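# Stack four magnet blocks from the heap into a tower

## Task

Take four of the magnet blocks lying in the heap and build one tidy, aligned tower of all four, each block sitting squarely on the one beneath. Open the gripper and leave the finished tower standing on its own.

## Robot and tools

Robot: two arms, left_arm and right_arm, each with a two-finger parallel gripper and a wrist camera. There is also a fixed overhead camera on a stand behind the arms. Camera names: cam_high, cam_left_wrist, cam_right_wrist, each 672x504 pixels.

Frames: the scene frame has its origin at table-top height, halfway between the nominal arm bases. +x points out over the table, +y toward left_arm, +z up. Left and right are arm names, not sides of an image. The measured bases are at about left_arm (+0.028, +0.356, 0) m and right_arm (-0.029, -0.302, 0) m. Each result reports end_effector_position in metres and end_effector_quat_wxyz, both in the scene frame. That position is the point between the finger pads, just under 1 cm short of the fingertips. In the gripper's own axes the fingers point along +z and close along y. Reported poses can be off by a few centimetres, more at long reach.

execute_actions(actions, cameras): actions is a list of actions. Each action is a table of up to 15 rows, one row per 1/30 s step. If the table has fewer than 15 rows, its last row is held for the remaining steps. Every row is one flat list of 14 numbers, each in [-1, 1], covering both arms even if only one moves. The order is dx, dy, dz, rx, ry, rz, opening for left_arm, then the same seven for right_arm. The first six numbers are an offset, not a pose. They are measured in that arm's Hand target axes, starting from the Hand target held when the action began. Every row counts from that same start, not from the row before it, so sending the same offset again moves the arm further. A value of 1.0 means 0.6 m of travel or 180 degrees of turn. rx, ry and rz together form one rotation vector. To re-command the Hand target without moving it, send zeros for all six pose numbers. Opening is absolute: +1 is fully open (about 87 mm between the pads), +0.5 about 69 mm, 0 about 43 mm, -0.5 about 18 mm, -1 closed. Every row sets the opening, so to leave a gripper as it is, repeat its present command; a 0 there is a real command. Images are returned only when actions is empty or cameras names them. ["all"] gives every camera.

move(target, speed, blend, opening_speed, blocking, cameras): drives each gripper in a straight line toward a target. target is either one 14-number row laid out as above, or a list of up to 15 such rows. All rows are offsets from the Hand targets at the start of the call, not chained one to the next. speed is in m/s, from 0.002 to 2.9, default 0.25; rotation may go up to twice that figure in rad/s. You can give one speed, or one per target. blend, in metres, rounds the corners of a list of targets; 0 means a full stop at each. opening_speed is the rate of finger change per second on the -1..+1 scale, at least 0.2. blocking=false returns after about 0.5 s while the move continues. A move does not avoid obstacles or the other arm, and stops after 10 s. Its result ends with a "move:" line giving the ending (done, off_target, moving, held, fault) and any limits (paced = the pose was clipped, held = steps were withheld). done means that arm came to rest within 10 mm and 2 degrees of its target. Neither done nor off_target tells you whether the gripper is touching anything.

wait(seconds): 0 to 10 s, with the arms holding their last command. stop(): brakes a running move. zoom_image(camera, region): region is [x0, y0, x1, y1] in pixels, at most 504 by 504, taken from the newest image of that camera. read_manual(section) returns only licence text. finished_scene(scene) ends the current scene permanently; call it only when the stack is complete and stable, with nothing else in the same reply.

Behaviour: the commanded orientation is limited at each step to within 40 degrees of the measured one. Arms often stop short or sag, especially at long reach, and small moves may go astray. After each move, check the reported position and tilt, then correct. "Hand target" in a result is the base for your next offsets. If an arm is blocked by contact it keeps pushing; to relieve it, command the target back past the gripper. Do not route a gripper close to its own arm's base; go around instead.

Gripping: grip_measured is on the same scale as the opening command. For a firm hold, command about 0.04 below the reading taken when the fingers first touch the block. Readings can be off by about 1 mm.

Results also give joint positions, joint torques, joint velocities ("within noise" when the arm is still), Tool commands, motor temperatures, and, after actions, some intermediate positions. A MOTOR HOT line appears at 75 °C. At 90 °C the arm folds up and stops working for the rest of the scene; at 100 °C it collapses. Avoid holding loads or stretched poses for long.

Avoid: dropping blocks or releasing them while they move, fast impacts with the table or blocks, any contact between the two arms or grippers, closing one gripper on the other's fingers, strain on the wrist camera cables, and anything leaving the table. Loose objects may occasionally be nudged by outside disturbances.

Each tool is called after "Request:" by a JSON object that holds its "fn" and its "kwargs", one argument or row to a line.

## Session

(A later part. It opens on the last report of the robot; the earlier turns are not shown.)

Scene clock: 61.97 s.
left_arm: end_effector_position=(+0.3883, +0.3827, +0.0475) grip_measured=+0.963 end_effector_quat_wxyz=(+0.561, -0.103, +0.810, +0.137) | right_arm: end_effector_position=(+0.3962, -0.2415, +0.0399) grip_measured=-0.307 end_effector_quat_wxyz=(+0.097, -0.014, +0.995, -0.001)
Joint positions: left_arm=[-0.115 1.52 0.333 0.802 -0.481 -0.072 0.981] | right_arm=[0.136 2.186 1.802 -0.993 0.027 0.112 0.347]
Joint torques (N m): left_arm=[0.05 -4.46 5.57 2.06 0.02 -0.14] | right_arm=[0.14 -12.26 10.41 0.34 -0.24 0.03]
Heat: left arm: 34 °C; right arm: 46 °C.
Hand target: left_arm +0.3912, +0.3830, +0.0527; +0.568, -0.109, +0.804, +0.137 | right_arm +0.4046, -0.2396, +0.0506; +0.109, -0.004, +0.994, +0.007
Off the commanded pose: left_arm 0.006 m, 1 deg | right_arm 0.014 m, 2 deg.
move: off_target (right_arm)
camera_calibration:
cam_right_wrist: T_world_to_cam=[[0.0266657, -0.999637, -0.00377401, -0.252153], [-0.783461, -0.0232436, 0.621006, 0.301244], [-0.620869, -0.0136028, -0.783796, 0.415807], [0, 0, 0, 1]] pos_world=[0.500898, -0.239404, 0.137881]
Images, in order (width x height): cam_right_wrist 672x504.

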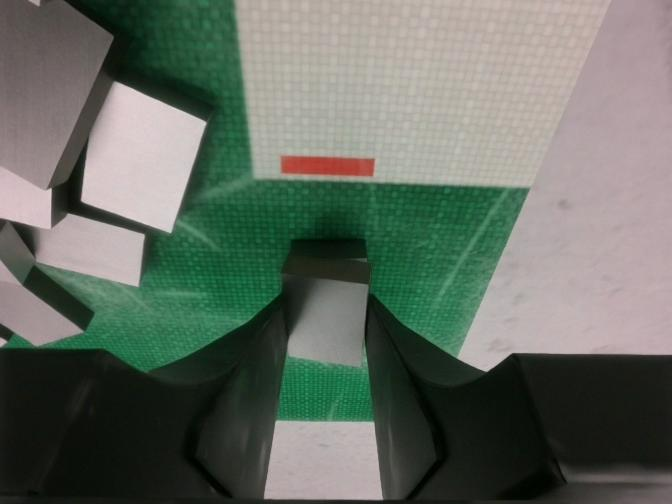

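Request:
{"fn": "move", "kwargs": {
  "target": [0,0,0,0,0,0,1,0.0123,0.0017,0.0092,0,0,0,-0.9],
  "cameras": ["cam_right_wrist"],
  "speed": 0.06
}}

Scene clock: 63.83 s.
left_arm: end_effector_position=(+0.3883, +0.3827, +0.0475) grip_measured=+0.963 end_effector_quat_wxyz=(+0.561, -0.103, +0.810, +0.137) | right_arm: end_effector_position=(+0.3962, -0.2415, +0.0399) grip_measured=-0.307 end_effector_quat_wxyz=(+0.097, -0.014, +0.995, -0.001)
Joint positions: left_arm=[-0.115 1.52 0.333 0.802 -0.481 -0.072 0.981] | right_arm=[0.136 2.186 1.802 -0.993 0.027 0.112 0.347]
Joint torques (N m): left_arm=[0.05 -4.46 5.57 2.06 0.02 -0.13] | right_arm=[0.43 -14.2 5.57 0.7 -0.21 0.08]
Heat: left arm: 34 °C; right arm: 46 °C.
Hand target: left_arm +0.3912, +0.3830, +0.0527; +0.568, -0.109, +0.804, +0.137 | right_arm +0.3986, -0.2386, +0.0437; +0.109, -0.004, +0.994, +0.007
Off the commanded pose: left_arm 0.006 m, 1 deg | right_arm 0.005 m, 2 deg.
move: done
camera_calibration:
cam_right_wrist: T_world_to_cam=[[0.0266657, -0.999637, -0.00377401, -0.252153], [-0.783461, -0.0232436, 0.621006, 0.301244], [-0.620869, -0.0136028, -0.783796, 0.415807], [0, 0, 0, 1]] pos_world=[0.500898, -0.239404, 0.137881]
Images, in order (width x height): cam_right_wrist 672x504.

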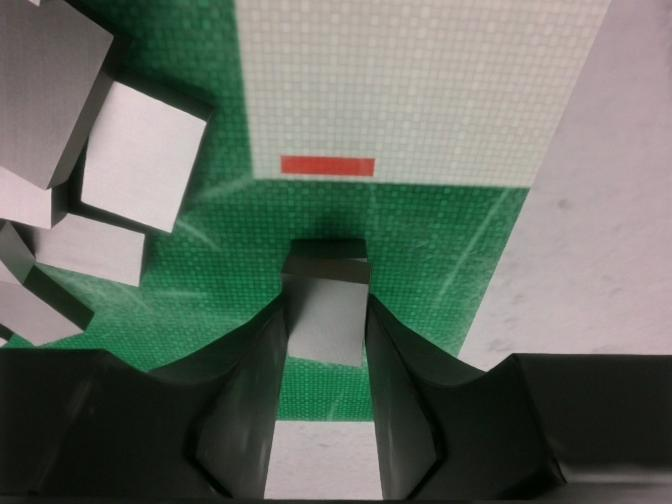

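Request:
{"fn": "move", "kwargs": {
  "target": [0,0,0,0,0,0,1,0.0127,0.001,0.0108,0,0,0,-0.9],
  "cameras": ["cam_right_wrist"],
  "speed": 0.06
}}

Scene clock: 65.07 s.
left_arm: end_effector_position=(+0.3883, +0.3827, +0.0475) grip_measured=+0.963 end_effector_quat_wxyz=(+0.561, -0.103, +0.810, +0.137) | right_arm: end_effector_position=(+0.3896, -0.2420, +0.0322) grip_measured=-0.307 end_effector_quat_wxyz=(+0.092, -0.013, +0.996, -0.001)
Joint positions: left_arm=[-0.115 1.52 0.333 0.802 -0.481 -0.072 0.981] | right_arm=[0.136 2.176 1.754 -0.967 0.026 0.115 0.347]
Joint torques (N m): left_arm=[0.06 -4.46 5.59 2.06 0.02 -0.14] | right_arm=[0.7 -14.63 4.44 0.88 -0.21 0.11]
Heat: left arm: 34 °C; right arm: 47 °C.
Hand target: left_arm +0.3912, +0.3830, +0.0527; +0.568, -0.109, +0.804, +0.137 | right_arm +0.3925, -0.2379, +0.0356; +0.109, -0.004, +0.994, +0.007
Off the commanded pose: left_arm 0.006 m, 1 deg | right_arm 0.006 m, 2 deg.
move: done
camera_calibration:
cam_right_wrist: T_world_to_cam=[[0.0238846, -0.999705, -0.00444373, -0.251384], [-0.77638, -0.0213489, 0.629904, 0.298206], [-0.629813, -0.0115949, -0.776661, 0.4094], [0, 0, 0, 1]] pos_world=[0.495371, -0.240197, 0.129007]
Images, in order (width x height): cam_right_wrist 672x504.

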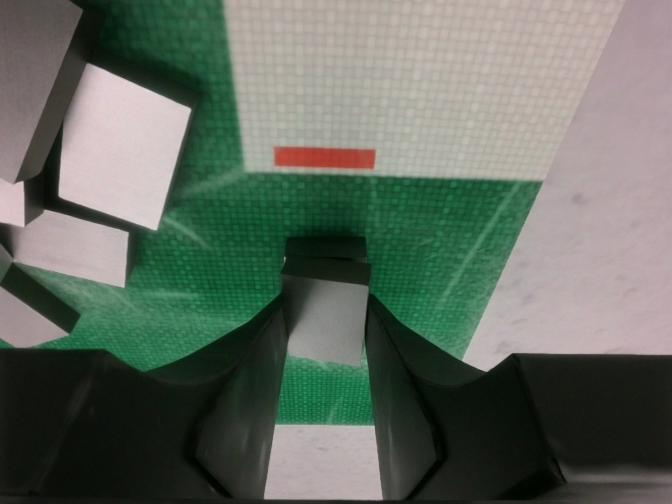

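Request:
{"fn": "zoom_image", "kwargs": {
  "camera": "cam_right_wrist",
  "region": [250, 215, 410, 375]
}}

Scaled by 3.150 from the camera's 672x504 image, which has a finer 960x720 frame.

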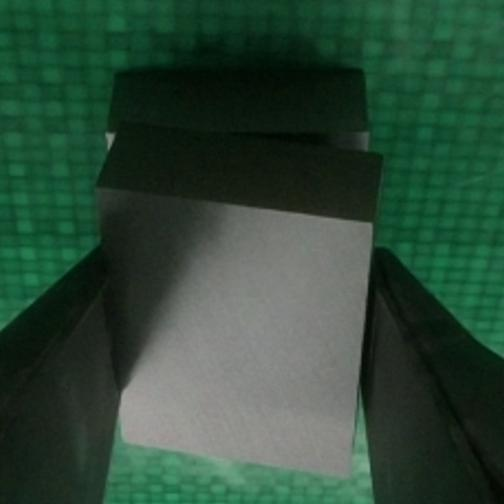

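Request:
{"fn": "move", "kwargs": {
  "target": [0,0,0,0,0,0,1,0,0,0,-0.038,0,0.008,-0.9],
  "cameras": ["cam_right_wrist"],
  "speed": 0.1
}}

Request:
{"fn": "zoom_image", "kwargs": {
  "camera": "cam_right_wrist",
  "region": [250, 215, 410, 375]
}}

Scene clock: 68.37 s.
left_arm: end_effector_position=(+0.3883, +0.3827, +0.0475) grip_measured=+0.963 end_effector_quat_wxyz=(+0.561, -0.103, +0.810, +0.137) | right_arm: end_effector_position=(+0.3890, -0.2391, +0.0310) grip_measured=-0.307 end_effector_quat_wxyz=(+0.090, +0.003, +0.994, +0.059)
Joint positions: left_arm=[-0.115 1.52 0.333 0.802 -0.481 -0.072 0.981] | right_arm=[0.092 2.165 1.726 -0.939 -0.099 0.113 0.347]
Joint torques (N m): left_arm=[0.05 -4.48 5.57 2.06 0.02 -0.14] | right_arm=[0.14 -14.72 4.4 0.88 -0.25 -0.13]
Heat: left arm: 34 °C; right arm: 47 °C.
Hand target: left_arm +0.3912, +0.3830, +0.0527; +0.568, -0.109, +0.804, +0.137 | right_arm +0.3926, -0.2379, +0.0358; +0.108, +0.002, +0.992, +0.068
Off the commanded pose: left_arm 0.006 m, 1 deg | right_arm 0.006 m, 2 deg.
move: done
camera_calibration:
cam_right_wrist: T_world_to_cam=[[0.00414594, -0.991966, -0.126434, -0.235155], [-0.775014, -0.083086, 0.626458, 0.283433], [-0.63193, 0.0953906, -0.769132, 0.434289], [0, 0, 0, 1]] pos_world=[0.49508, -0.251144, 0.126735]
Images, in order (width x height): cam_right_wrist 672x504.

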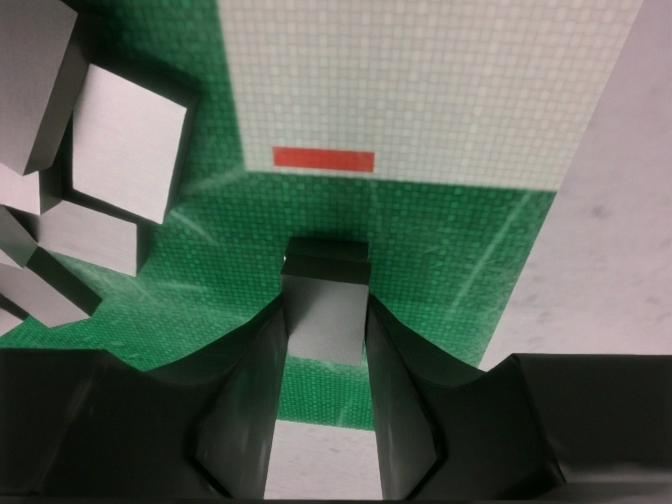

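Scaled by 3.150 from the camera's 672x504 image, which has a finer 960x720 frame.

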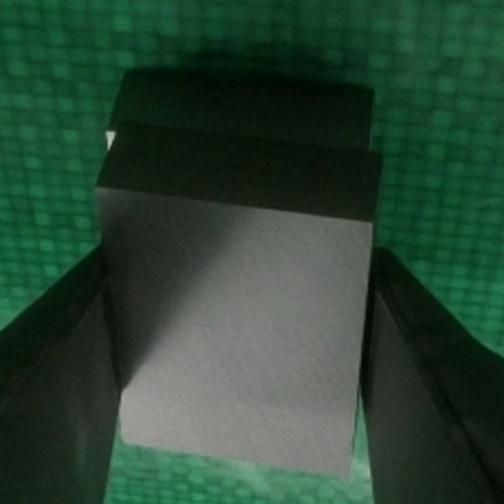

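Request:
{"fn": "move", "kwargs": {
  "target": [0,0,0,0,0,0,1,0.0105,0.0025,0.0142,0,0,0,-0.9],
  "cameras": ["cam_right_wrist"],
  "speed": 0.06
}}

Request:
{"fn": "zoom_image", "kwargs": {
  "camera": "cam_right_wrist",
  "region": [250, 215, 410, 375]
}}

Scene clock: 70.97 s.
left_arm: end_effector_position=(+0.3883, +0.3827, +0.0475) grip_measured=+0.963 end_effector_quat_wxyz=(+0.561, -0.103, +0.810, +0.137) | right_arm: end_effector_position=(+0.3887, -0.2388, +0.0300) grip_measured=-0.307 end_effector_quat_wxyz=(+0.103, +0.002, +0.993, +0.061)
Joint positions: left_arm=[-0.115 1.52 0.333 0.802 -0.481 -0.072 0.981] | right_arm=[0.092 2.14 1.682 -0.895 -0.1 0.113 0.347]
Joint torques (N m): left_arm=[0.05 -4.48 5.57 2.06 0.02 -0.14] | right_arm=[0.72 -12.82 3.82 0.95 -0.25 -0.04]
Motor temperatures (°C): left_arm=[28 33 34 33 26 29 28] | right_arm=[27 48 40 34 27 26 30]
Heat: left arm: 34 °C; right arm: 48 °C.
Hand target: left_arm +0.3912, +0.3830, +0.0527; +0.568, -0.109, +0.804, +0.137 | right_arm +0.3883, -0.2352, +0.0264; +0.108, +0.002, +0.992, +0.068
Off the commanded pose: left_arm 0.006 m, 1 deg | right_arm 0.005 m, 1 deg.
move: done
camera_calibration:
cam_right_wrist: T_world_to_cam=[[0.00758914, -0.991472, -0.130097, -0.23614], [-0.790031, -0.0857014, 0.607047, 0.289636], [-0.61302, 0.0981736, -0.783944, 0.42711], [0, 0, 0, 1]] pos_world=[0.492441, -0.251235, 0.128287]
Images, in order (width x height): cam_right_wrist 672x504.

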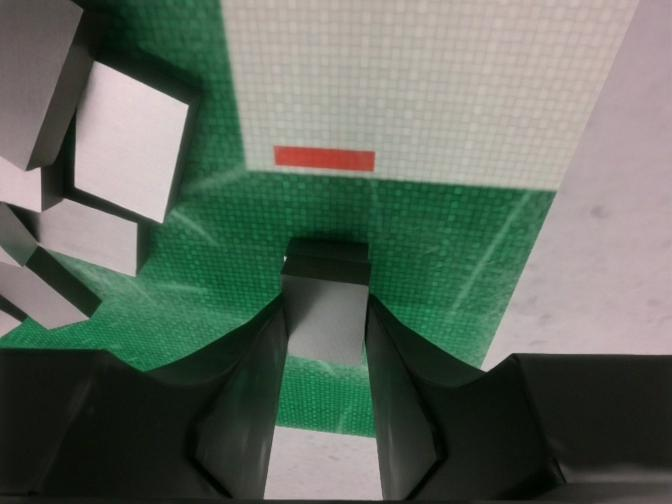

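Scaled by 3.150 from the camera's 672x504 image, which has a finer 960x720 frame.

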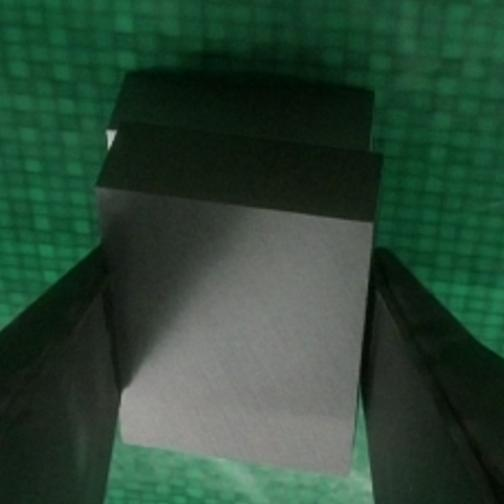

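Request:
{"fn": "move", "kwargs": {
  "target": [0,0,0,0,0,0,1,0.006,0.001,0.016,0,0,0,-0.9],
  "cameras": ["cam_right_wrist"],
  "speed": 0.06
}}

Request:
{"fn": "zoom_image", "kwargs": {
  "camera": "cam_right_wrist",
  "region": [250, 215, 410, 375]
}}

Scene clock: 72.40 s.
left_arm: end_effector_position=(+0.3883, +0.3827, +0.0475) grip_measured=+0.963 end_effector_quat_wxyz=(+0.561, -0.103, +0.810, +0.137) | right_arm: end_effector_position=(+0.3885, -0.2388, +0.0292) grip_measured=-0.307 end_effector_quat_wxyz=(+0.110, +0.002, +0.992, +0.062)
Joint positions: left_arm=[-0.115 1.52 0.333 0.802 -0.481 -0.072 0.981] | right_arm=[0.092 2.126 1.655 -0.867 -0.1 0.115 0.347]
Joint torques (N m): left_arm=[0.06 -4.46 5.56 2.06 0.01 -0.14] | right_arm=[1.13 -10.88 3.32 1.09 -0.21 -0.02]
Heat: left arm: 34 °C; right arm: 48 °C.
Hand target: left_arm +0.3912, +0.3830, +0.0527; +0.568, -0.109, +0.804, +0.137 | right_arm +0.3868, -0.2332, +0.0163; +0.108, +0.002, +0.992, +0.068
Off the commanded pose: left_arm 0.006 m, 1 deg | right_arm 0.014 m, 1 deg.
move: off_target (right_arm)
camera_calibration:
cam_right_wrist: T_world_to_cam=[[0.00800164, -0.991239, -0.131835, -0.236249], [-0.799003, -0.0856115, 0.595202, 0.293845], [-0.601274, 0.100574, -0.792688, 0.422613], [0, 0, 0, 1]] pos_world=[0.49078, -0.251527, 0.128957]
Images, in order (width x height): cam_right_wrist 672x504.

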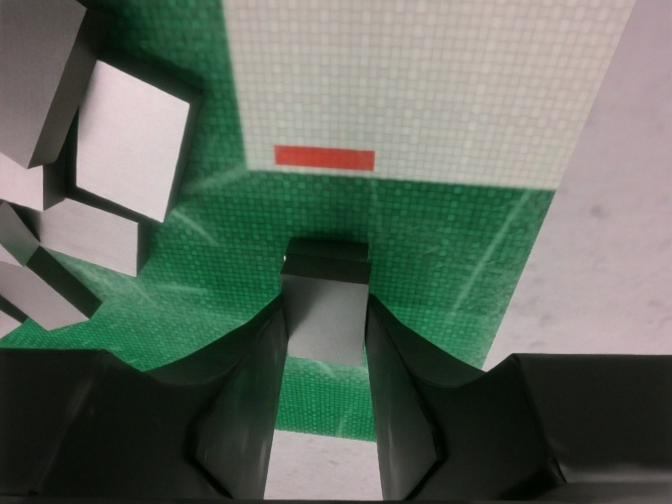

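Scaled by 3.150 from the camera's 672x504 image, which has a finer 960x720 frame.

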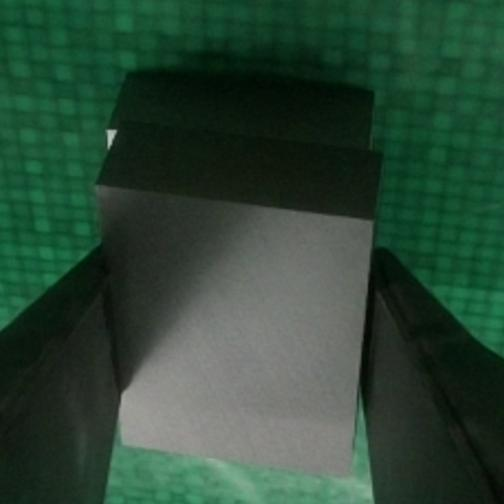

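Request:
{"fn": "move", "kwargs": {
  "target": [
    [0,0,0,0,0,0,1,-0.0036,0,-0.0163,0,0,0,-0.9],
    [0,0,0,0,0,0,1,-0.0036,0,-0.0163,0,0,0,-0.12]
  ],
  "cameras": ["cam_right_wrist"],
  "speed": 0.06,
  "opening_speed": 0.8
}}

Request:
{"fn": "zoom_image", "kwargs": {
  "camera": "cam_right_wrist",
  "region": [250, 215, 410, 375]
}}

Scene clock: 75.37 s.
left_arm: end_effector_position=(+0.3883, +0.3827, +0.0475) grip_measured=+0.963 end_effector_quat_wxyz=(+0.561, -0.103, +0.810, +0.137) | right_arm: end_effector_position=(+0.3886, -0.2395, +0.0288) grip_measured=-0.120 end_effector_quat_wxyz=(+0.110, +0.007, +0.992, +0.059)
Joint positions: left_arm=[-0.115 1.52 0.333 0.802 -0.481 -0.072 0.981] | right_arm=[0.092 2.126 1.655 -0.867 -0.094 0.124 0.44]
Joint torques (N m): left_arm=[0.06 -4.46 5.57 2.06 0.02 -0.14] | right_arm=[0.9 -12.14 5.35 0.71 -0.22 -0.04]
Heat: left arm: 34 °C; right arm: 48 °C.
Hand target: left_arm +0.3912, +0.3830, +0.0527; +0.568, -0.109, +0.804, +0.137 | right_arm +0.3868, -0.2346, +0.0263; +0.108, +0.002, +0.992, +0.068
Off the commanded pose: left_arm 0.006 m, 1 deg | right_arm 0.006 m, 1 deg.
move: done
camera_calibration:
cam_right_wrist: T_world_to_cam=[[-0.00231692, -0.991795, -0.127821, -0.233284], [-0.799067, -0.075015, 0.596544, 0.296571], [-0.601237, 0.10352, -0.792337, 0.423042], [0, 0, 0, 1]] pos_world=[0.490788, -0.252915, 0.128455]
Images, in order (width x height): cam_right_wrist 672x504.

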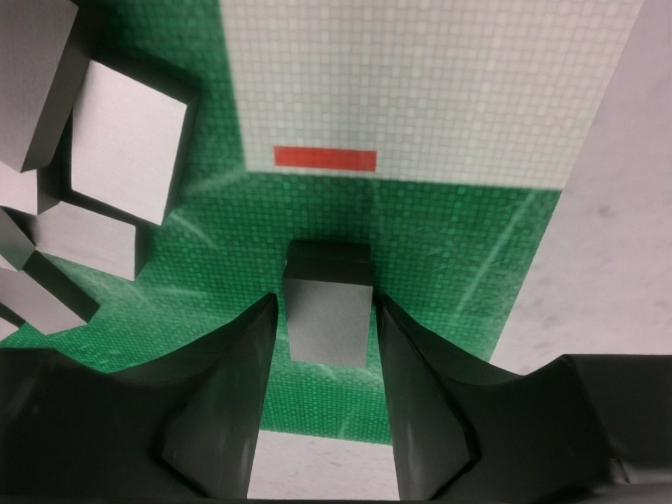

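Scaled by 3.150 from the camera's 672x504 image, which has a finer 960x720 frame.

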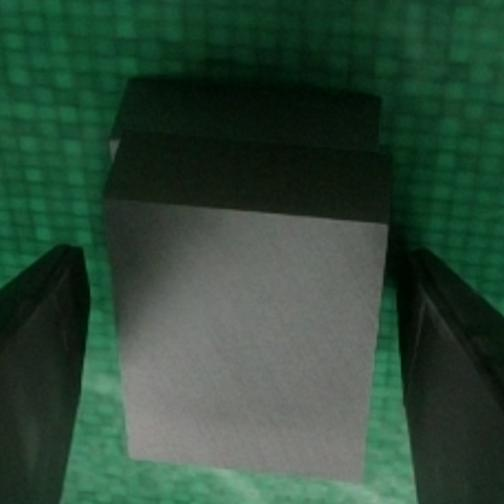

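Request:
{"fn": "move", "kwargs": {
  "target": [
    [0,0,0,0,0,0,1,-0.032,0.0203,-0.145,0,0,0,-0.12],
    [0,0,0,0,0,0,1,-0.0503,0.2632,-0.1137,-0.0815,-0.019,-0.3891,0]
  ],
  "cameras": ["cam_right_wrist"],
  "blend": 0.03,
  "speed": 0.35
}}

Scene clock: 82.73 s.
left_arm: end_effector_position=(+0.3883, +0.3827, +0.0475) grip_measured=+0.963 end_effector_quat_wxyz=(+0.561, -0.103, +0.810, +0.137) | right_arm: end_effector_position=(+0.3974, -0.0937, +0.1124) grip_measured=+0.000 end_effector_quat_wxyz=(+0.144, -0.567, +0.805, +0.100)
Joint positions: left_arm=[-0.115 1.52 0.333 0.802 -0.481 -0.072 0.981] | right_arm=[0.417 2.287 2.248 -1.28 -0.25 -0.772 0.5]
Joint torques (N m): left_arm=[0.05 -4.48 5.59 2.06 0.02 -0.14] | right_arm=[0.39 -12.36 10.15 0.39 -0.53 -0.24]
Heat: left arm: 34 °C; right arm: 48 °C.
Hand target: left_arm +0.3912, +0.3830, +0.0527; +0.568, -0.109, +0.804, +0.137 | right_arm +0.4000, -0.0879, +0.1200; +0.154, -0.577, +0.794, +0.112
Off the commanded pose: left_arm 0.006 m, 1 deg | right_arm 0.010 m, 2 deg.
move: done
camera_calibration:
cam_right_wrist: T_world_to_cam=[[0.941365, -0.337317, -0.00694129, -0.405225], [-0.290918, -0.821952, 0.489655, 0.0048455], [-0.170874, -0.458924, -0.871889, 0.264665], [0, 0, 0, 1]] pos_world=[0.428099, -0.0112453, 0.225573]
Images, in order (width x height): cam_right_wrist 672x504.

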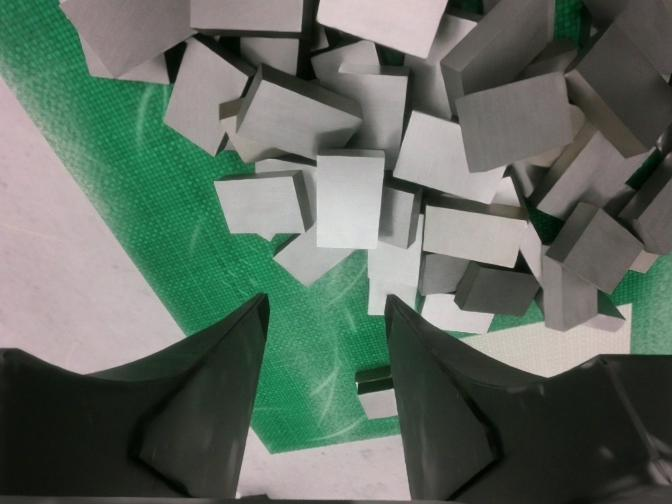

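Request:
{"fn": "move", "kwargs": {
  "target": [0,0,0,0,0,0,1,-0.002,-0.0153,0.0907,0,0,0,-0.12],
  "cameras": ["cam_right_wrist"],
  "speed": 0.15
}}

Scene clock: 84.87 s.
left_arm: end_effector_position=(+0.3883, +0.3827, +0.0475) grip_measured=+0.963 end_effector_quat_wxyz=(+0.561, -0.103, +0.810, +0.137) | right_arm: end_effector_position=(+0.4116, -0.0791, +0.0723) grip_measured=-0.120 end_effector_quat_wxyz=(+0.140, -0.573, +0.801, +0.102)
Joint positions: left_arm=[-0.115 1.52 0.333 0.802 -0.481 -0.072 0.981] | right_arm=[0.432 2.379 2.248 -1.196 -0.25 -0.772 0.44]
Joint torques (N m): left_arm=[0.05 -4.46 5.57 2.06 0.02 -0.14] | right_arm=[0.75 -13.6 5.78 0.97 -0.48 -0.05]
Heat: left arm: 34 °C; right arm: 48 °C.
Hand target: left_arm +0.3912, +0.3830, +0.0527; +0.568, -0.109, +0.804, +0.137 | right_arm +0.4154, -0.0704, +0.0700; +0.155, -0.577, +0.794, +0.112
Off the commanded pose: left_arm 0.006 m, 1 deg | right_arm 0.010 m, 2 deg.
move: done
camera_calibration:
cam_right_wrist: T_world_to_cam=[[0.946324, -0.322973, -0.0126057, -0.414388], [-0.274848, -0.824613, 0.494442, 0.0333949], [-0.170086, -0.464438, -0.869119, 0.237969], [0, 0, 0, 1]] pos_world=[0.441799, 0.00422356, 0.185088]
Images, in order (width x height): cam_right_wrist 672x504.

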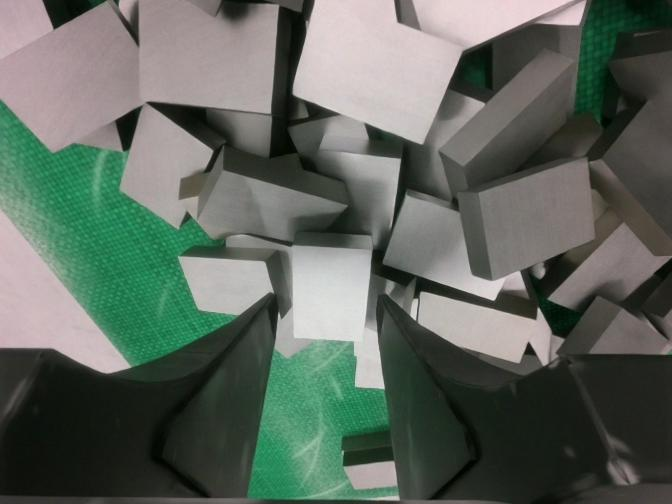

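Request:
{"fn": "move", "kwargs": {
  "target": [0,0,0,0,0,0,1,0.0115,-0.003,0.0195,0,0,0,-0.12],
  "cameras": ["cam_right_wrist"],
  "speed": 0.1
}}

Scene clock: 86.43 s.
left_arm: end_effector_position=(+0.3883, +0.3827, +0.0475) grip_measured=+0.963 end_effector_quat_wxyz=(+0.561, -0.103, +0.810, +0.137) | right_arm: end_effector_position=(+0.4106, -0.0765, +0.0647) grip_measured=-0.120 end_effector_quat_wxyz=(+0.141, -0.573, +0.800, +0.110)
Joint positions: left_arm=[-0.115 1.52 0.333 0.802 -0.481 -0.072 0.981] | right_arm=[0.432 2.375 2.21 -1.16 -0.266 -0.772 0.44]
Joint torques (N m): left_arm=[0.06 -4.48 5.56 2.06 0.02 -0.13] | right_arm=[0.47 -13.74 3.81 1.19 -0.34 -0.11]
Heat: left arm: 34 °C; right arm: 48 °C.
Hand target: left_arm +0.3912, +0.3830, +0.0527; +0.568, -0.109, +0.804, +0.137 | right_arm +0.4165, -0.0729, +0.0566; +0.154, -0.577, +0.794, +0.112
Off the commanded pose: left_arm 0.006 m, 1 deg | right_arm 0.011 m, 2 deg.
move: off_target (right_arm)
camera_calibration:
cam_right_wrist: T_world_to_cam=[[0.947437, -0.319167, -0.0222862, -0.412312], [-0.269022, -0.832414, 0.484474, 0.0367311], [-0.173179, -0.453013, -0.874522, 0.234827], [0, 0, 0, 1]] pos_world=[0.441188, 0.00535866, 0.178377]
Images, in order (width x height): cam_right_wrist 672x504.

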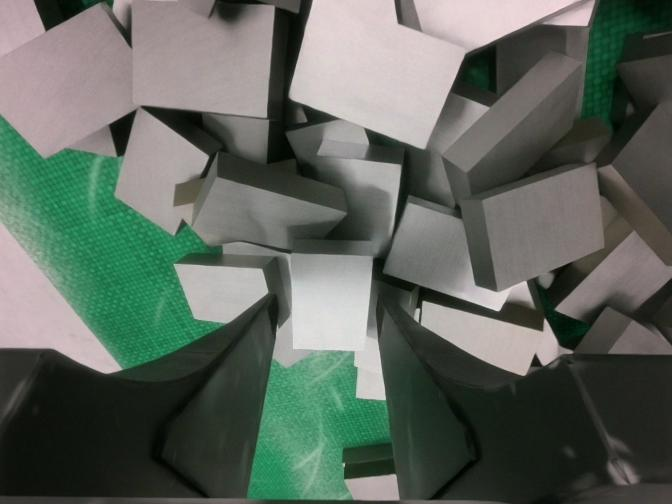

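Request:
{"fn": "move", "kwargs": {
  "target": [
    [0,0,0,0,0,0,1,0,0,0,0,0,0,-0.9],
    [0,0,0,0,0,0,1,-0.0438,0,-0.1082,0,0,0,-0.9],
    [0,0,0,0,0,0,1,0.2222,-0.0588,-0.1707,0.148,0,0.3657,-0.9]
  ],
  "cameras": ["cam_right_wrist"],
  "blend": [0,0.02,0],
  "opening_speed": 1.2,
  "speed": 0.35
}}

Request:
{"fn": "zoom_image", "kwargs": {
  "camera": "cam_right_wrist",
  "region": [230, 185, 430, 385]
}}

Scene clock: 91.70 s.
left_arm: end_effector_position=(+0.3883, +0.3827, +0.0475) grip_measured=+0.963 end_effector_quat_wxyz=(+0.561, -0.103, +0.810, +0.137) | right_arm: end_effector_position=(+0.3915, -0.2365, +0.0869) grip_measured=-0.310 end_effector_quat_wxyz=(+0.154, -0.022, +0.988, +0.006)
Joint positions: left_arm=[-0.115 1.52 0.333 0.802 -0.481 -0.072 0.981] | right_arm=[0.151 2.031 1.74 -0.972 0.029 0.109 0.345]
Joint torques (N m): left_arm=[0.05 -4.46 5.56 2.06 0.02 -0.14] | right_arm=[0.61 -15.79 5.33 1.2 0.19 0.12]
Heat: left arm: 34 °C; right arm: 50 °C.
Hand target: left_arm +0.3912, +0.3830, +0.0527; +0.568, -0.109, +0.804, +0.137 | right_arm +0.3998, -0.2377, +0.1017; +0.191, -0.008, +0.982, +0.001
Off the commanded pose: left_arm 0.006 m, 1 deg | right_arm 0.017 m, 5 deg.
move: off_target (right_arm)
camera_calibration:
cam_right_wrist: T_world_to_cam=[[0.0443799, -0.998909, -0.0145166, -0.252687], [-0.848387, -0.0453573, 0.527429, 0.296784], [-0.527512, -0.0110915, -0.849475, 0.419506], [0, 0, 0, 1]] pos_world=[0.484296, -0.234298, 0.196159]
Images, in order (width x height): cam_right_wrist 672x504.

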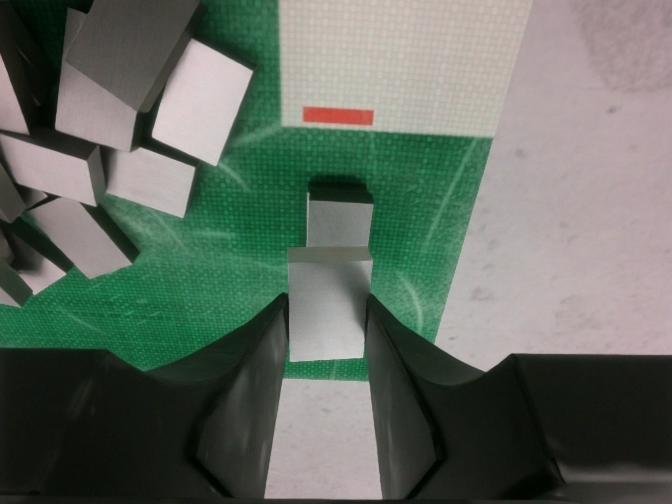

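Scaled by 2.520 from the camera's 672x504 image, which has a finer 960x720 frame.

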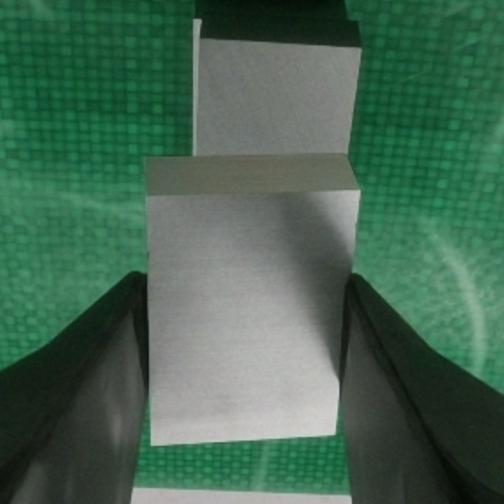

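Request:
{"fn": "move", "kwargs": {
  "target": [0,0,0,0,0,0,1,0.0194,-0.0046,0.0479,0,-0.014,0,-0.9],
  "cameras": ["cam_right_wrist"],
  "speed": 0.12
}}

Request:
{"fn": "zoom_image", "kwargs": {
  "camera": "cam_right_wrist",
  "region": [230, 185, 430, 385]
}}

Scene clock: 94.03 s.
left_arm: end_effector_position=(+0.3883, +0.3827, +0.0475) grip_measured=+0.963 end_effector_quat_wxyz=(+0.561, -0.103, +0.810, +0.137) | right_arm: end_effector_position=(+0.3900, -0.2375, +0.0567) grip_measured=-0.310 end_effector_quat_wxyz=(+0.176, -0.021, +0.984, +0.007)
Joint positions: left_arm=[-0.115 1.52 0.333 0.802 -0.481 -0.072 0.981] | right_arm=[0.151 1.997 1.562 -0.784 0.033 0.109 0.345]
Joint torques (N m): left_arm=[0.03 -4.46 5.56 2.06 0.02 -0.13] | right_arm=[0.36 -15.09 5.35 1.32 0.19 0.06]
Heat: left arm: 35 °C; right arm: 51 °C.
Hand target: left_arm +0.3912, +0.3830, +0.0527; +0.568, -0.109, +0.804, +0.137 | right_arm +0.3999, -0.2404, +0.0707; +0.213, -0.008, +0.977, +0.001
Off the commanded pose: left_arm 0.006 m, 1 deg | right_arm 0.017 m, 5 deg.
move: off_target (right_arm)
camera_calibration:
cam_right_wrist: T_world_to_cam=[[0.0435155, -0.998937, -0.0151761, -0.253754], [-0.870759, -0.0453702, 0.489612, 0.322235], [-0.48978, -0.00809097, -0.871808, 0.38036], [0, 0, 0, 1]] pos_world=[0.477924, -0.235787, 0.169981]
Images, in order (width x height): cam_right_wrist 672x504.

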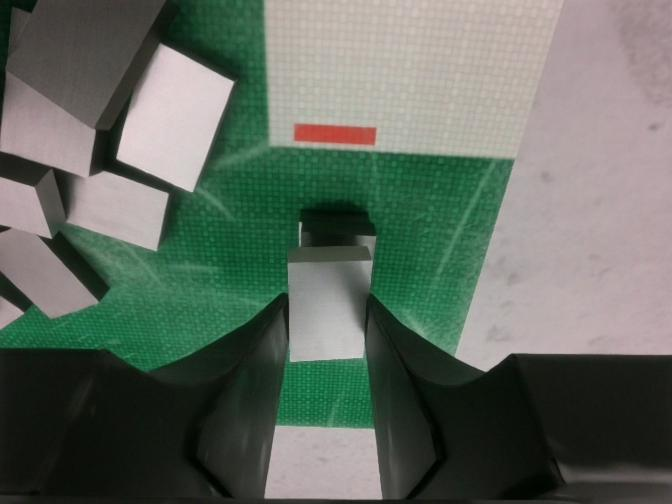

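Scaled by 2.520 from the camera's 672x504 image, which has a finer 960x720 frame.

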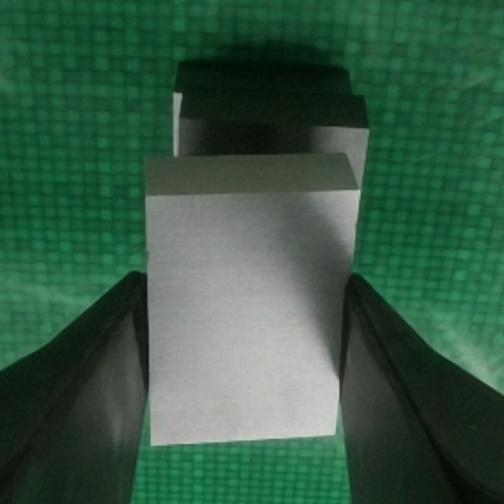

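Request:
{"fn": "move", "kwargs": {
  "target": [0,0,0,0,0,0,1,0.0098,-0.005,0.0211,-0.015,0,0.004,-0.9],
  "cameras": ["cam_right_wrist"],
  "speed": 0.06
}}

Request:
{"fn": "zoom_image", "kwargs": {
  "camera": "cam_right_wrist",
  "region": [230, 185, 430, 385]
}}

Scene clock: 95.90 s.
left_arm: end_effector_position=(+0.3883, +0.3827, +0.0475) grip_measured=+0.963 end_effector_quat_wxyz=(+0.561, -0.103, +0.810, +0.137) | right_arm: end_effector_position=(+0.3882, -0.2433, +0.0479) grip_measured=-0.310 end_effector_quat_wxyz=(+0.177, -0.006, +0.984, +0.018)
Joint positions: left_arm=[-0.115 1.52 0.333 0.802 -0.481 -0.072 0.981] | right_arm=[0.127 1.989 1.514 -0.738 0.009 0.118 0.345]
Joint torques (N m): left_arm=[0.05 -4.46 5.57 2.06 0.02 -0.13] | right_arm=[-0.16 -13.86 4.93 1.49 -0.21 -0.09]
Heat: left arm: 35 °C; right arm: 51 °C.
Hand target: left_arm +0.3912, +0.3830, +0.0527; +0.568, -0.109, +0.804, +0.137 | right_arm +0.3999, -0.2436, +0.0567; +0.212, -0.007, +0.977, +0.026
Off the commanded pose: left_arm 0.006 m, 1 deg | right_arm 0.015 m, 4 deg.
move: off_target (right_arm)
camera_calibration:
cam_right_wrist: T_world_to_cam=[[0.019461, -0.998935, -0.0418429, -0.248917], [-0.872693, -0.037394, 0.486836, 0.327608], [-0.487882, 0.0270417, -0.872491, 0.379611], [0, 0, 0, 1]] pos_world=[0.475951, -0.246667, 0.1613]
Images, in order (width x height): cam_right_wrist 672x504.

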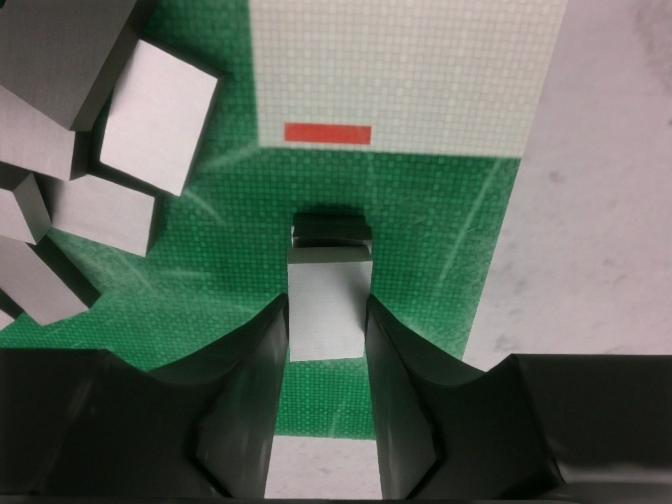

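Scaled by 2.520 from the camera's 672x504 image, which has a finer 960x720 frame.

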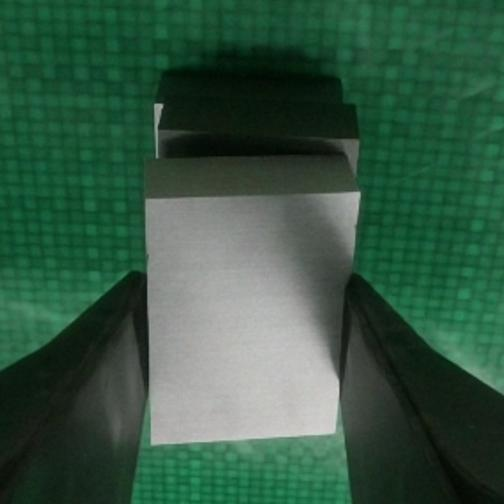

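Request:
{"fn": "move", "kwargs": {
  "target": [0,0,0,0,0,0,1,0.0098,0,0.0211,0,0,0,-0.9],
  "cameras": ["cam_right_wrist"],
  "speed": 0.06
}}

Request:
{"fn": "zoom_image", "kwargs": {
  "camera": "cam_right_wrist",
  "region": [230, 185, 430, 385]
}}

Scene clock: 97.57 s.
left_arm: end_effector_position=(+0.3883, +0.3827, +0.0475) grip_measured=+0.963 end_effector_quat_wxyz=(+0.561, -0.103, +0.810, +0.137) | right_arm: end_effector_position=(+0.3878, -0.2434, +0.0465) grip_measured=-0.310 end_effector_quat_wxyz=(+0.185, -0.006, +0.983, +0.019)
Joint positions: left_arm=[-0.115 1.52 0.333 0.802 -0.481 -0.072 0.981] | right_arm=[0.127 1.975 1.485 -0.708 0.009 0.118 0.345]
Joint torques (N m): left_arm=[0.05 -4.46 5.56 2.06 0.02 -0.13] | right_arm=[0.03 -10.99 4.14 1.71 -0.2 -0.07]
Heat: left arm: 35 °C; right arm: 51 °C.
Hand target: left_arm +0.3912, +0.3830, +0.0527; +0.568, -0.109, +0.804, +0.137 | right_arm +0.3998, -0.2429, +0.0428; +0.213, -0.007, +0.977, +0.026
Off the commanded pose: left_arm 0.006 m, 1 deg | right_arm 0.013 m, 3 deg.
move: off_target (right_arm)
camera_calibration:
cam_right_wrist: T_world_to_cam=[[0.0201482, -0.998846, -0.0435893, -0.24919], [-0.880196, -0.0383987, 0.473054, 0.33117], [-0.474182, 0.028836, -0.879954, 0.373655], [0, 0, 0, 1]] pos_world=[0.473696, -0.246961, 0.161275]
Images, in order (width x height): cam_right_wrist 672x504.

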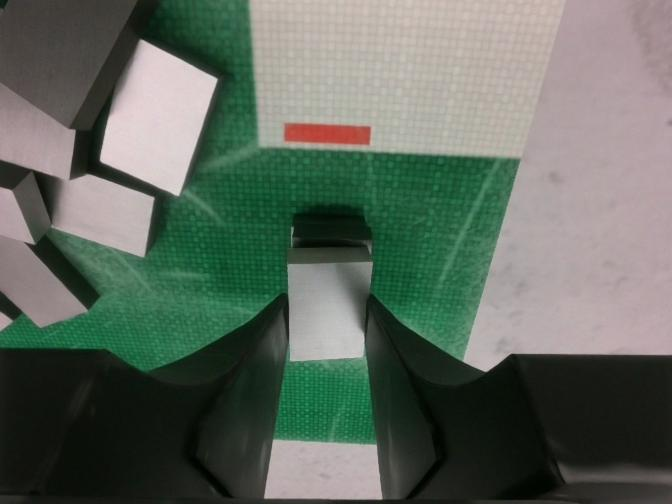

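Scaled by 2.520 from the camera's 672x504 image, which has a finer 960x720 frame.

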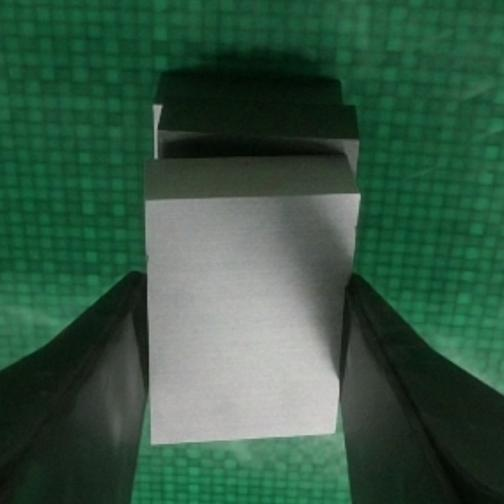

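Request:
{"fn": "move", "kwargs": {
  "target": [0,0,0,0,0,0,1,-0.023,0.0005,-0.022,0,0,0,-0.9],
  "cameras": ["cam_right_wrist"],
  "speed": 0.06
}}

Request:
{"fn": "zoom_image", "kwargs": {
  "camera": "cam_right_wrist",
  "region": [230, 185, 430, 385]
}}

Scene clock: 99.13 s.
left_arm: end_effector_position=(+0.3883, +0.3827, +0.0475) grip_measured=+0.963 end_effector_quat_wxyz=(+0.561, -0.103, +0.810, +0.137) | right_arm: end_effector_position=(+0.3907, -0.2444, +0.0489) grip_measured=-0.310 end_effector_quat_wxyz=(+0.189, -0.005, +0.982, +0.019)
Joint positions: left_arm=[-0.115 1.52 0.333 0.802 -0.481 -0.072 0.981] | right_arm=[0.123 1.975 1.493 -0.706 0.009 0.118 0.345]
Joint torques (N m): left_arm=[0.05 -4.46 5.57 2.06 0.02 -0.14] | right_arm=[0.05 -10.41 10.54 0.97 -0.21 -0.08]
Heat: left arm: 35 °C; right arm: 51 °C.
Hand target: left_arm +0.3912, +0.3830, +0.0527; +0.568, -0.109, +0.804, +0.137 | right_arm +0.4068, -0.2432, +0.0605; +0.213, -0.007, +0.977, +0.026
Off the commanded pose: left_arm 0.006 m, 1 deg | right_arm 0.020 m, 3 deg.
move: off_target (right_arm)
camera_calibration:
cam_right_wrist: T_world_to_cam=[[0.0171696, -0.998853, -0.0446866, -0.248988], [-0.884583, -0.0360081, 0.464991, 0.335358], [-0.466067, 0.0315452, -0.884187, 0.374837], [0, 0, 0, 1]] pos_world=[0.475626, -0.248452, 0.164361]
Images, in order (width x height): cam_right_wrist 672x504.

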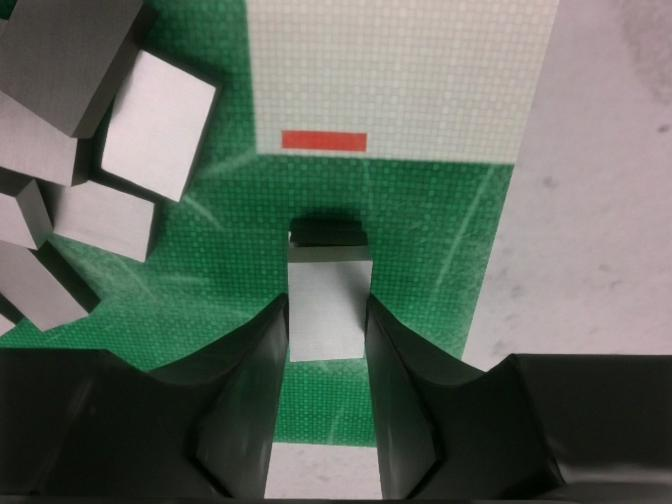

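Scaled by 2.520 from the camera's 672x504 image, which has a finer 960x720 frame.

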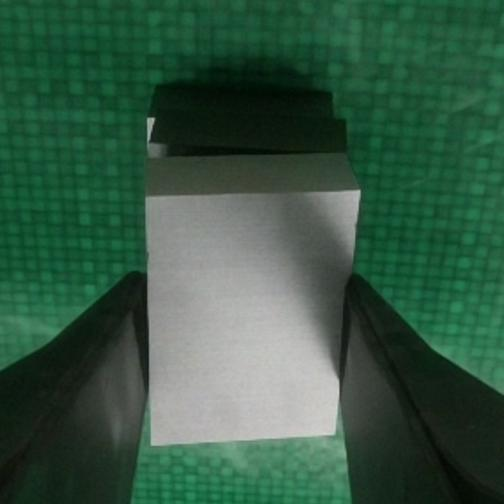

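Request:
{"fn": "move", "kwargs": {
  "target": [0,0,0,0,0,0,1,0.0135,0.004,0.029,0,0,0,-0.9],
  "cameras": ["cam_right_wrist"],
  "speed": 0.06
}}

Request:
{"fn": "zoom_image", "kwargs": {
  "camera": "cam_right_wrist",
  "region": [230, 185, 430, 385]
}}

Scene clock: 100.67 s.
left_arm: end_effector_position=(+0.3883, +0.3827, +0.0475) grip_measured=+0.963 end_effector_quat_wxyz=(+0.561, -0.103, +0.810, +0.137) | right_arm: end_effector_position=(+0.3909, -0.2447, +0.0476) grip_measured=-0.310 end_effector_quat_wxyz=(+0.188, -0.005, +0.982, +0.018)
Joint positions: left_arm=[-0.115 1.52 0.333 0.802 -0.481 -0.072 0.981] | right_arm=[0.123 1.978 1.493 -0.705 0.01 0.118 0.345]
Joint torques (N m): left_arm=[0.06 -4.48 5.56 2.06 0.02 -0.14] | right_arm=[0.69 -8.76 6.2 1.66 -0.2 -0.02]
Heat: left arm: 35 °C; right arm: 50 °C.
Hand target: left_arm +0.3912, +0.3830, +0.0527; +0.568, -0.109, +0.804, +0.137 | right_arm +0.4066, -0.2399, +0.0414; +0.213, -0.007, +0.977, +0.026
Off the commanded pose: left_arm 0.006 m, 1 deg | right_arm 0.017 m, 3 deg.
move: off_target (right_arm)
camera_calibration:
cam_right_wrist: T_world_to_cam=[[0.0164974, -0.998937, -0.0430513, -0.249127], [-0.883801, -0.0347039, 0.466574, 0.33596], [-0.467572, 0.0303516, -0.883434, 0.374038], [0, 0, 0, 1]] pos_world=[0.475921, -0.248555, 0.162963]
Images, in order (width x height): cam_right_wrist 672x504.

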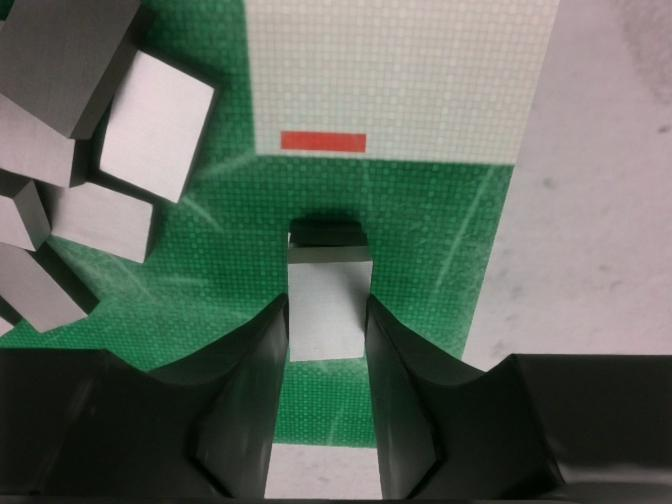

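Scaled by 2.520 from the camera's 672x504 image, which has a finer 960x720 frame.

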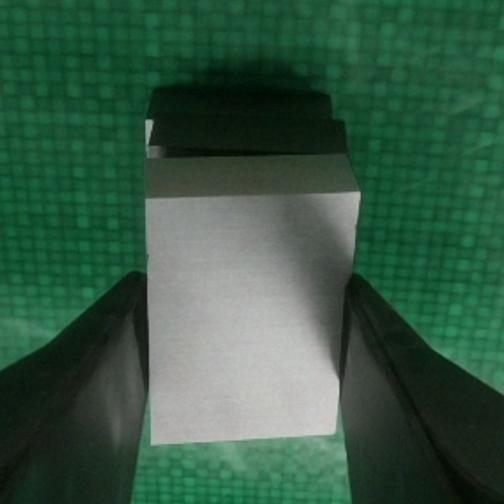

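Request:
{"fn": "move", "kwargs": {
  "target": [
    [0,0,0,0,0,0,1,-0.004,0,-0.009,0,0,0,-0.9],
    [0,0,0,0,0,0,1,-0.004,0,-0.009,0,0,0,-0.12]
  ],
  "cameras": ["cam_right_wrist"],
  "speed": 0.06,
  "opening_speed": 0.8
}}

Request:
{"fn": "zoom_image", "kwargs": {
  "camera": "cam_right_wrist",
  "region": [230, 185, 430, 385]
}}

Scene clock: 103.60 s.
left_arm: end_effector_position=(+0.3883, +0.3827, +0.0475) grip_measured=+0.963 end_effector_quat_wxyz=(+0.561, -0.103, +0.810, +0.137) | right_arm: end_effector_position=(+0.3929, -0.2442, +0.0444) grip_measured=-0.120 end_effector_quat_wxyz=(+0.189, -0.005, +0.982, +0.019)
Joint positions: left_arm=[-0.115 1.52 0.333 0.802 -0.481 -0.072 0.981] | right_arm=[0.123 1.987 1.493 -0.694 0.009 0.118 0.44]
Joint torques (N m): left_arm=[0.05 -4.46 5.57 2.06 0.02 -0.13] | right_arm=[0.66 -10.28 7.51 1.35 -0.2 -0.03]
Heat: left arm: 35 °C; right arm: 50 °C.
Hand target: left_arm +0.3912, +0.3830, +0.0527; +0.568, -0.109, +0.804, +0.137 | right_arm +0.4065, -0.2402, +0.0473; +0.212, -0.007, +0.977, +0.026
Off the commanded pose: left_arm 0.006 m, 1 deg | right_arm 0.014 m, 3 deg.
move: off_target (right_arm); target 2's new opening was sent with right_arm's hand 0.016 m and 3 deg from that target
camera_calibration:
cam_right_wrist: T_world_to_cam=[[0.0171167, -0.99886, -0.0445553, -0.248921], [-0.884479, -0.0359072, 0.465196, 0.339303], [-0.466265, 0.0314456, -0.884086, 0.372016], [0, 0, 0, 1]] pos_world=[0.477825, -0.248152, 0.159962]
Images, in order (width x height): cam_right_wrist 672x504.

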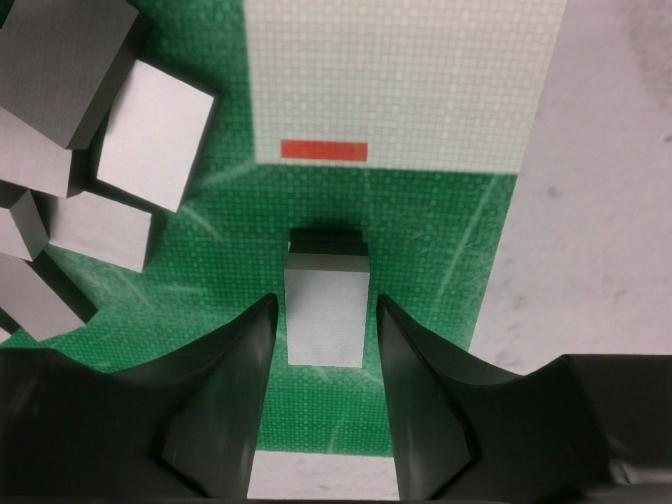

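Scaled by 2.520 from the camera's 672x504 image, which has a finer 960x720 frame.

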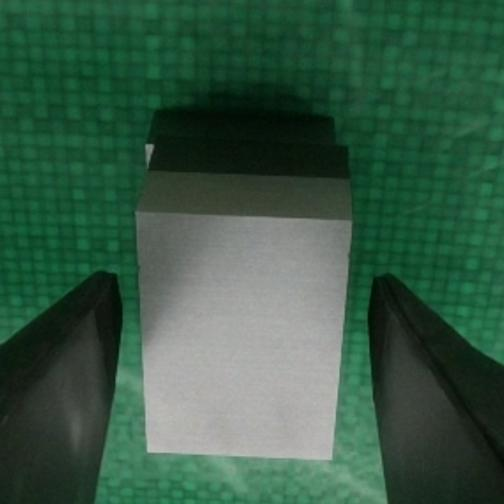

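Request:
{"fn": "move", "kwargs": {
  "target": [
    [0,0,0,0,0,0,1,-0.055,0.006,-0.121,0,0,0,-0.12],
    [0,0,0,0,0,0,1,0.042,0.28,-0.1197,0.024,0,0.016,-0.05]
  ],
  "cameras": ["cam_right_wrist"],
  "blend": 0.03,
  "speed": 0.3
}}

Scene clock: 107.73 s.
left_arm: end_effector_position=(+0.3883, +0.3827, +0.0475) grip_measured=+0.963 end_effector_quat_wxyz=(+0.561, -0.103, +0.810, +0.137) | right_arm: end_effector_position=(+0.3416, -0.0748, +0.1010) grip_measured=-0.050 end_effector_quat_wxyz=(+0.199, +0.009, +0.980, +0.001)
Joint positions: left_arm=[-0.115 1.52 0.333 0.802 -0.481 -0.072 0.981] | right_arm=[0.583 2.01 1.755 -0.978 0.221 0.569 0.475]
Joint torques (N m): left_arm=[0.05 -4.46 5.57 2.06 0.02 -0.14] | right_arm=[0.23 -10.61 10.51 0.54 0.38 0.13]
Heat: left arm: 35 °C; right arm: 50 °C.
Hand target: left_arm +0.3912, +0.3830, +0.0527; +0.568, -0.109, +0.804, +0.137 | right_arm +0.3497, -0.0763, +0.1101; +0.212, +0.025, +0.977, -0.006
Off the commanded pose: left_arm 0.006 m, 1 deg | right_arm 0.012 m, 3 deg.
move: off_target (right_arm); target 2's new opening was sent with right_arm's hand 0.012 m and 3 deg from that target
camera_calibration:
cam_right_wrist: T_world_to_cam=[[-0.015926, -0.99978, -0.0136316, -0.0683433], [-0.894255, 0.00814374, 0.447483, 0.281996], [-0.447274, 0.0193168, -0.894189, 0.386406], [0, 0, 0, 1]] pos_world=[0.423917, -0.0780889, 0.2184]
Images, in order (width x height): cam_right_wrist 672x504.

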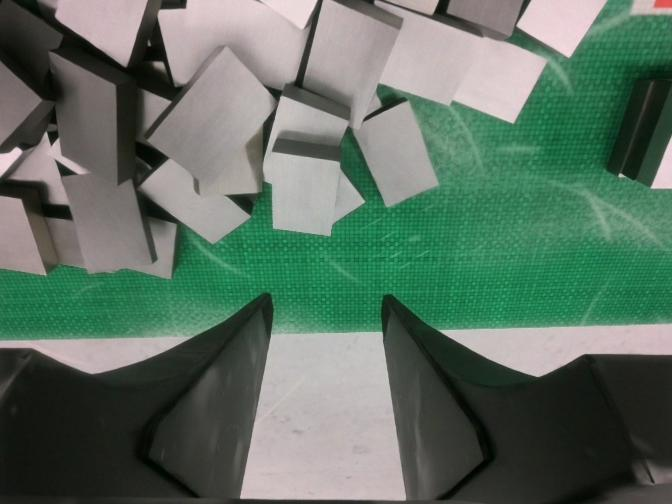

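Request:
{"fn": "move", "kwargs": {
  "target": [0,0,0,0,0,0,1,-0.0253,-0.0508,0.094,-0.069,0,-0.1517,-0.1],
  "cameras": ["cam_right_wrist"],
  "speed": 0.25
}}

Scene clock: 111.80 s.
left_arm: end_effector_position=(+0.3883, +0.3827, +0.0475) grip_measured=+0.963 end_effector_quat_wxyz=(+0.561, -0.103, +0.810, +0.137) | right_arm: end_effector_position=(+0.3801, -0.1113, +0.0703) grip_measured=-0.100 end_effector_quat_wxyz=(+0.196, -0.218, +0.955, +0.042)
Joint positions: left_arm=[-0.115 1.52 0.333 0.802 -0.481 -0.072 0.981] | right_arm=[0.433 2.048 1.681 -0.8 0.001 -0.011 0.45]
Joint torques (N m): left_arm=[0.05 -4.46 5.56 2.06 0.02 -0.14] | right_arm=[0.1 -11.28 5.23 1.38 -0.23 -0.22]
Heat: left arm: 35 °C; right arm: 50 °C.
Hand target: left_arm +0.3912, +0.3830, +0.0527; +0.568, -0.109, +0.804, +0.137 | right_arm +0.3853, -0.1087, +0.0651; +0.206, -0.228, +0.950, +0.049
Off the commanded pose: left_arm 0.006 m, 1 deg | right_arm 0.008 m, 2 deg.
move: done
camera_calibration:
cam_right_wrist: T_world_to_cam=[[0.434173, -0.900823, -0.00347471, -0.265385], [-0.806102, -0.390237, 0.444876, 0.252923], [-0.40211, -0.190352, -0.895586, 0.336458], [0, 0, 0, 1]] pos_world=[0.454398, -0.0763192, 0.187886]
Images, in order (width x height): cam_right_wrist 672x504.

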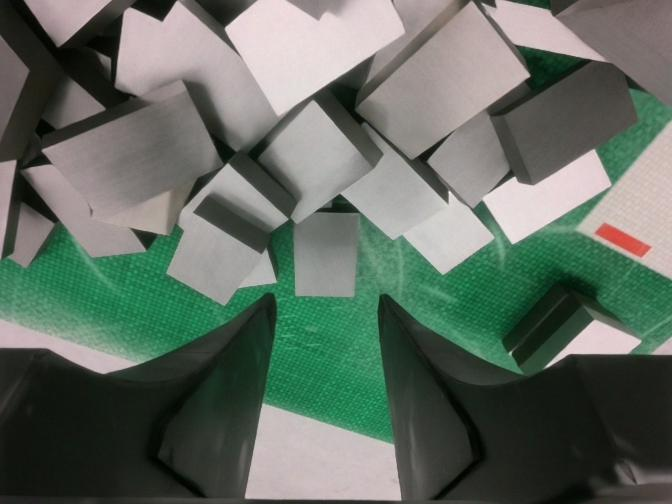

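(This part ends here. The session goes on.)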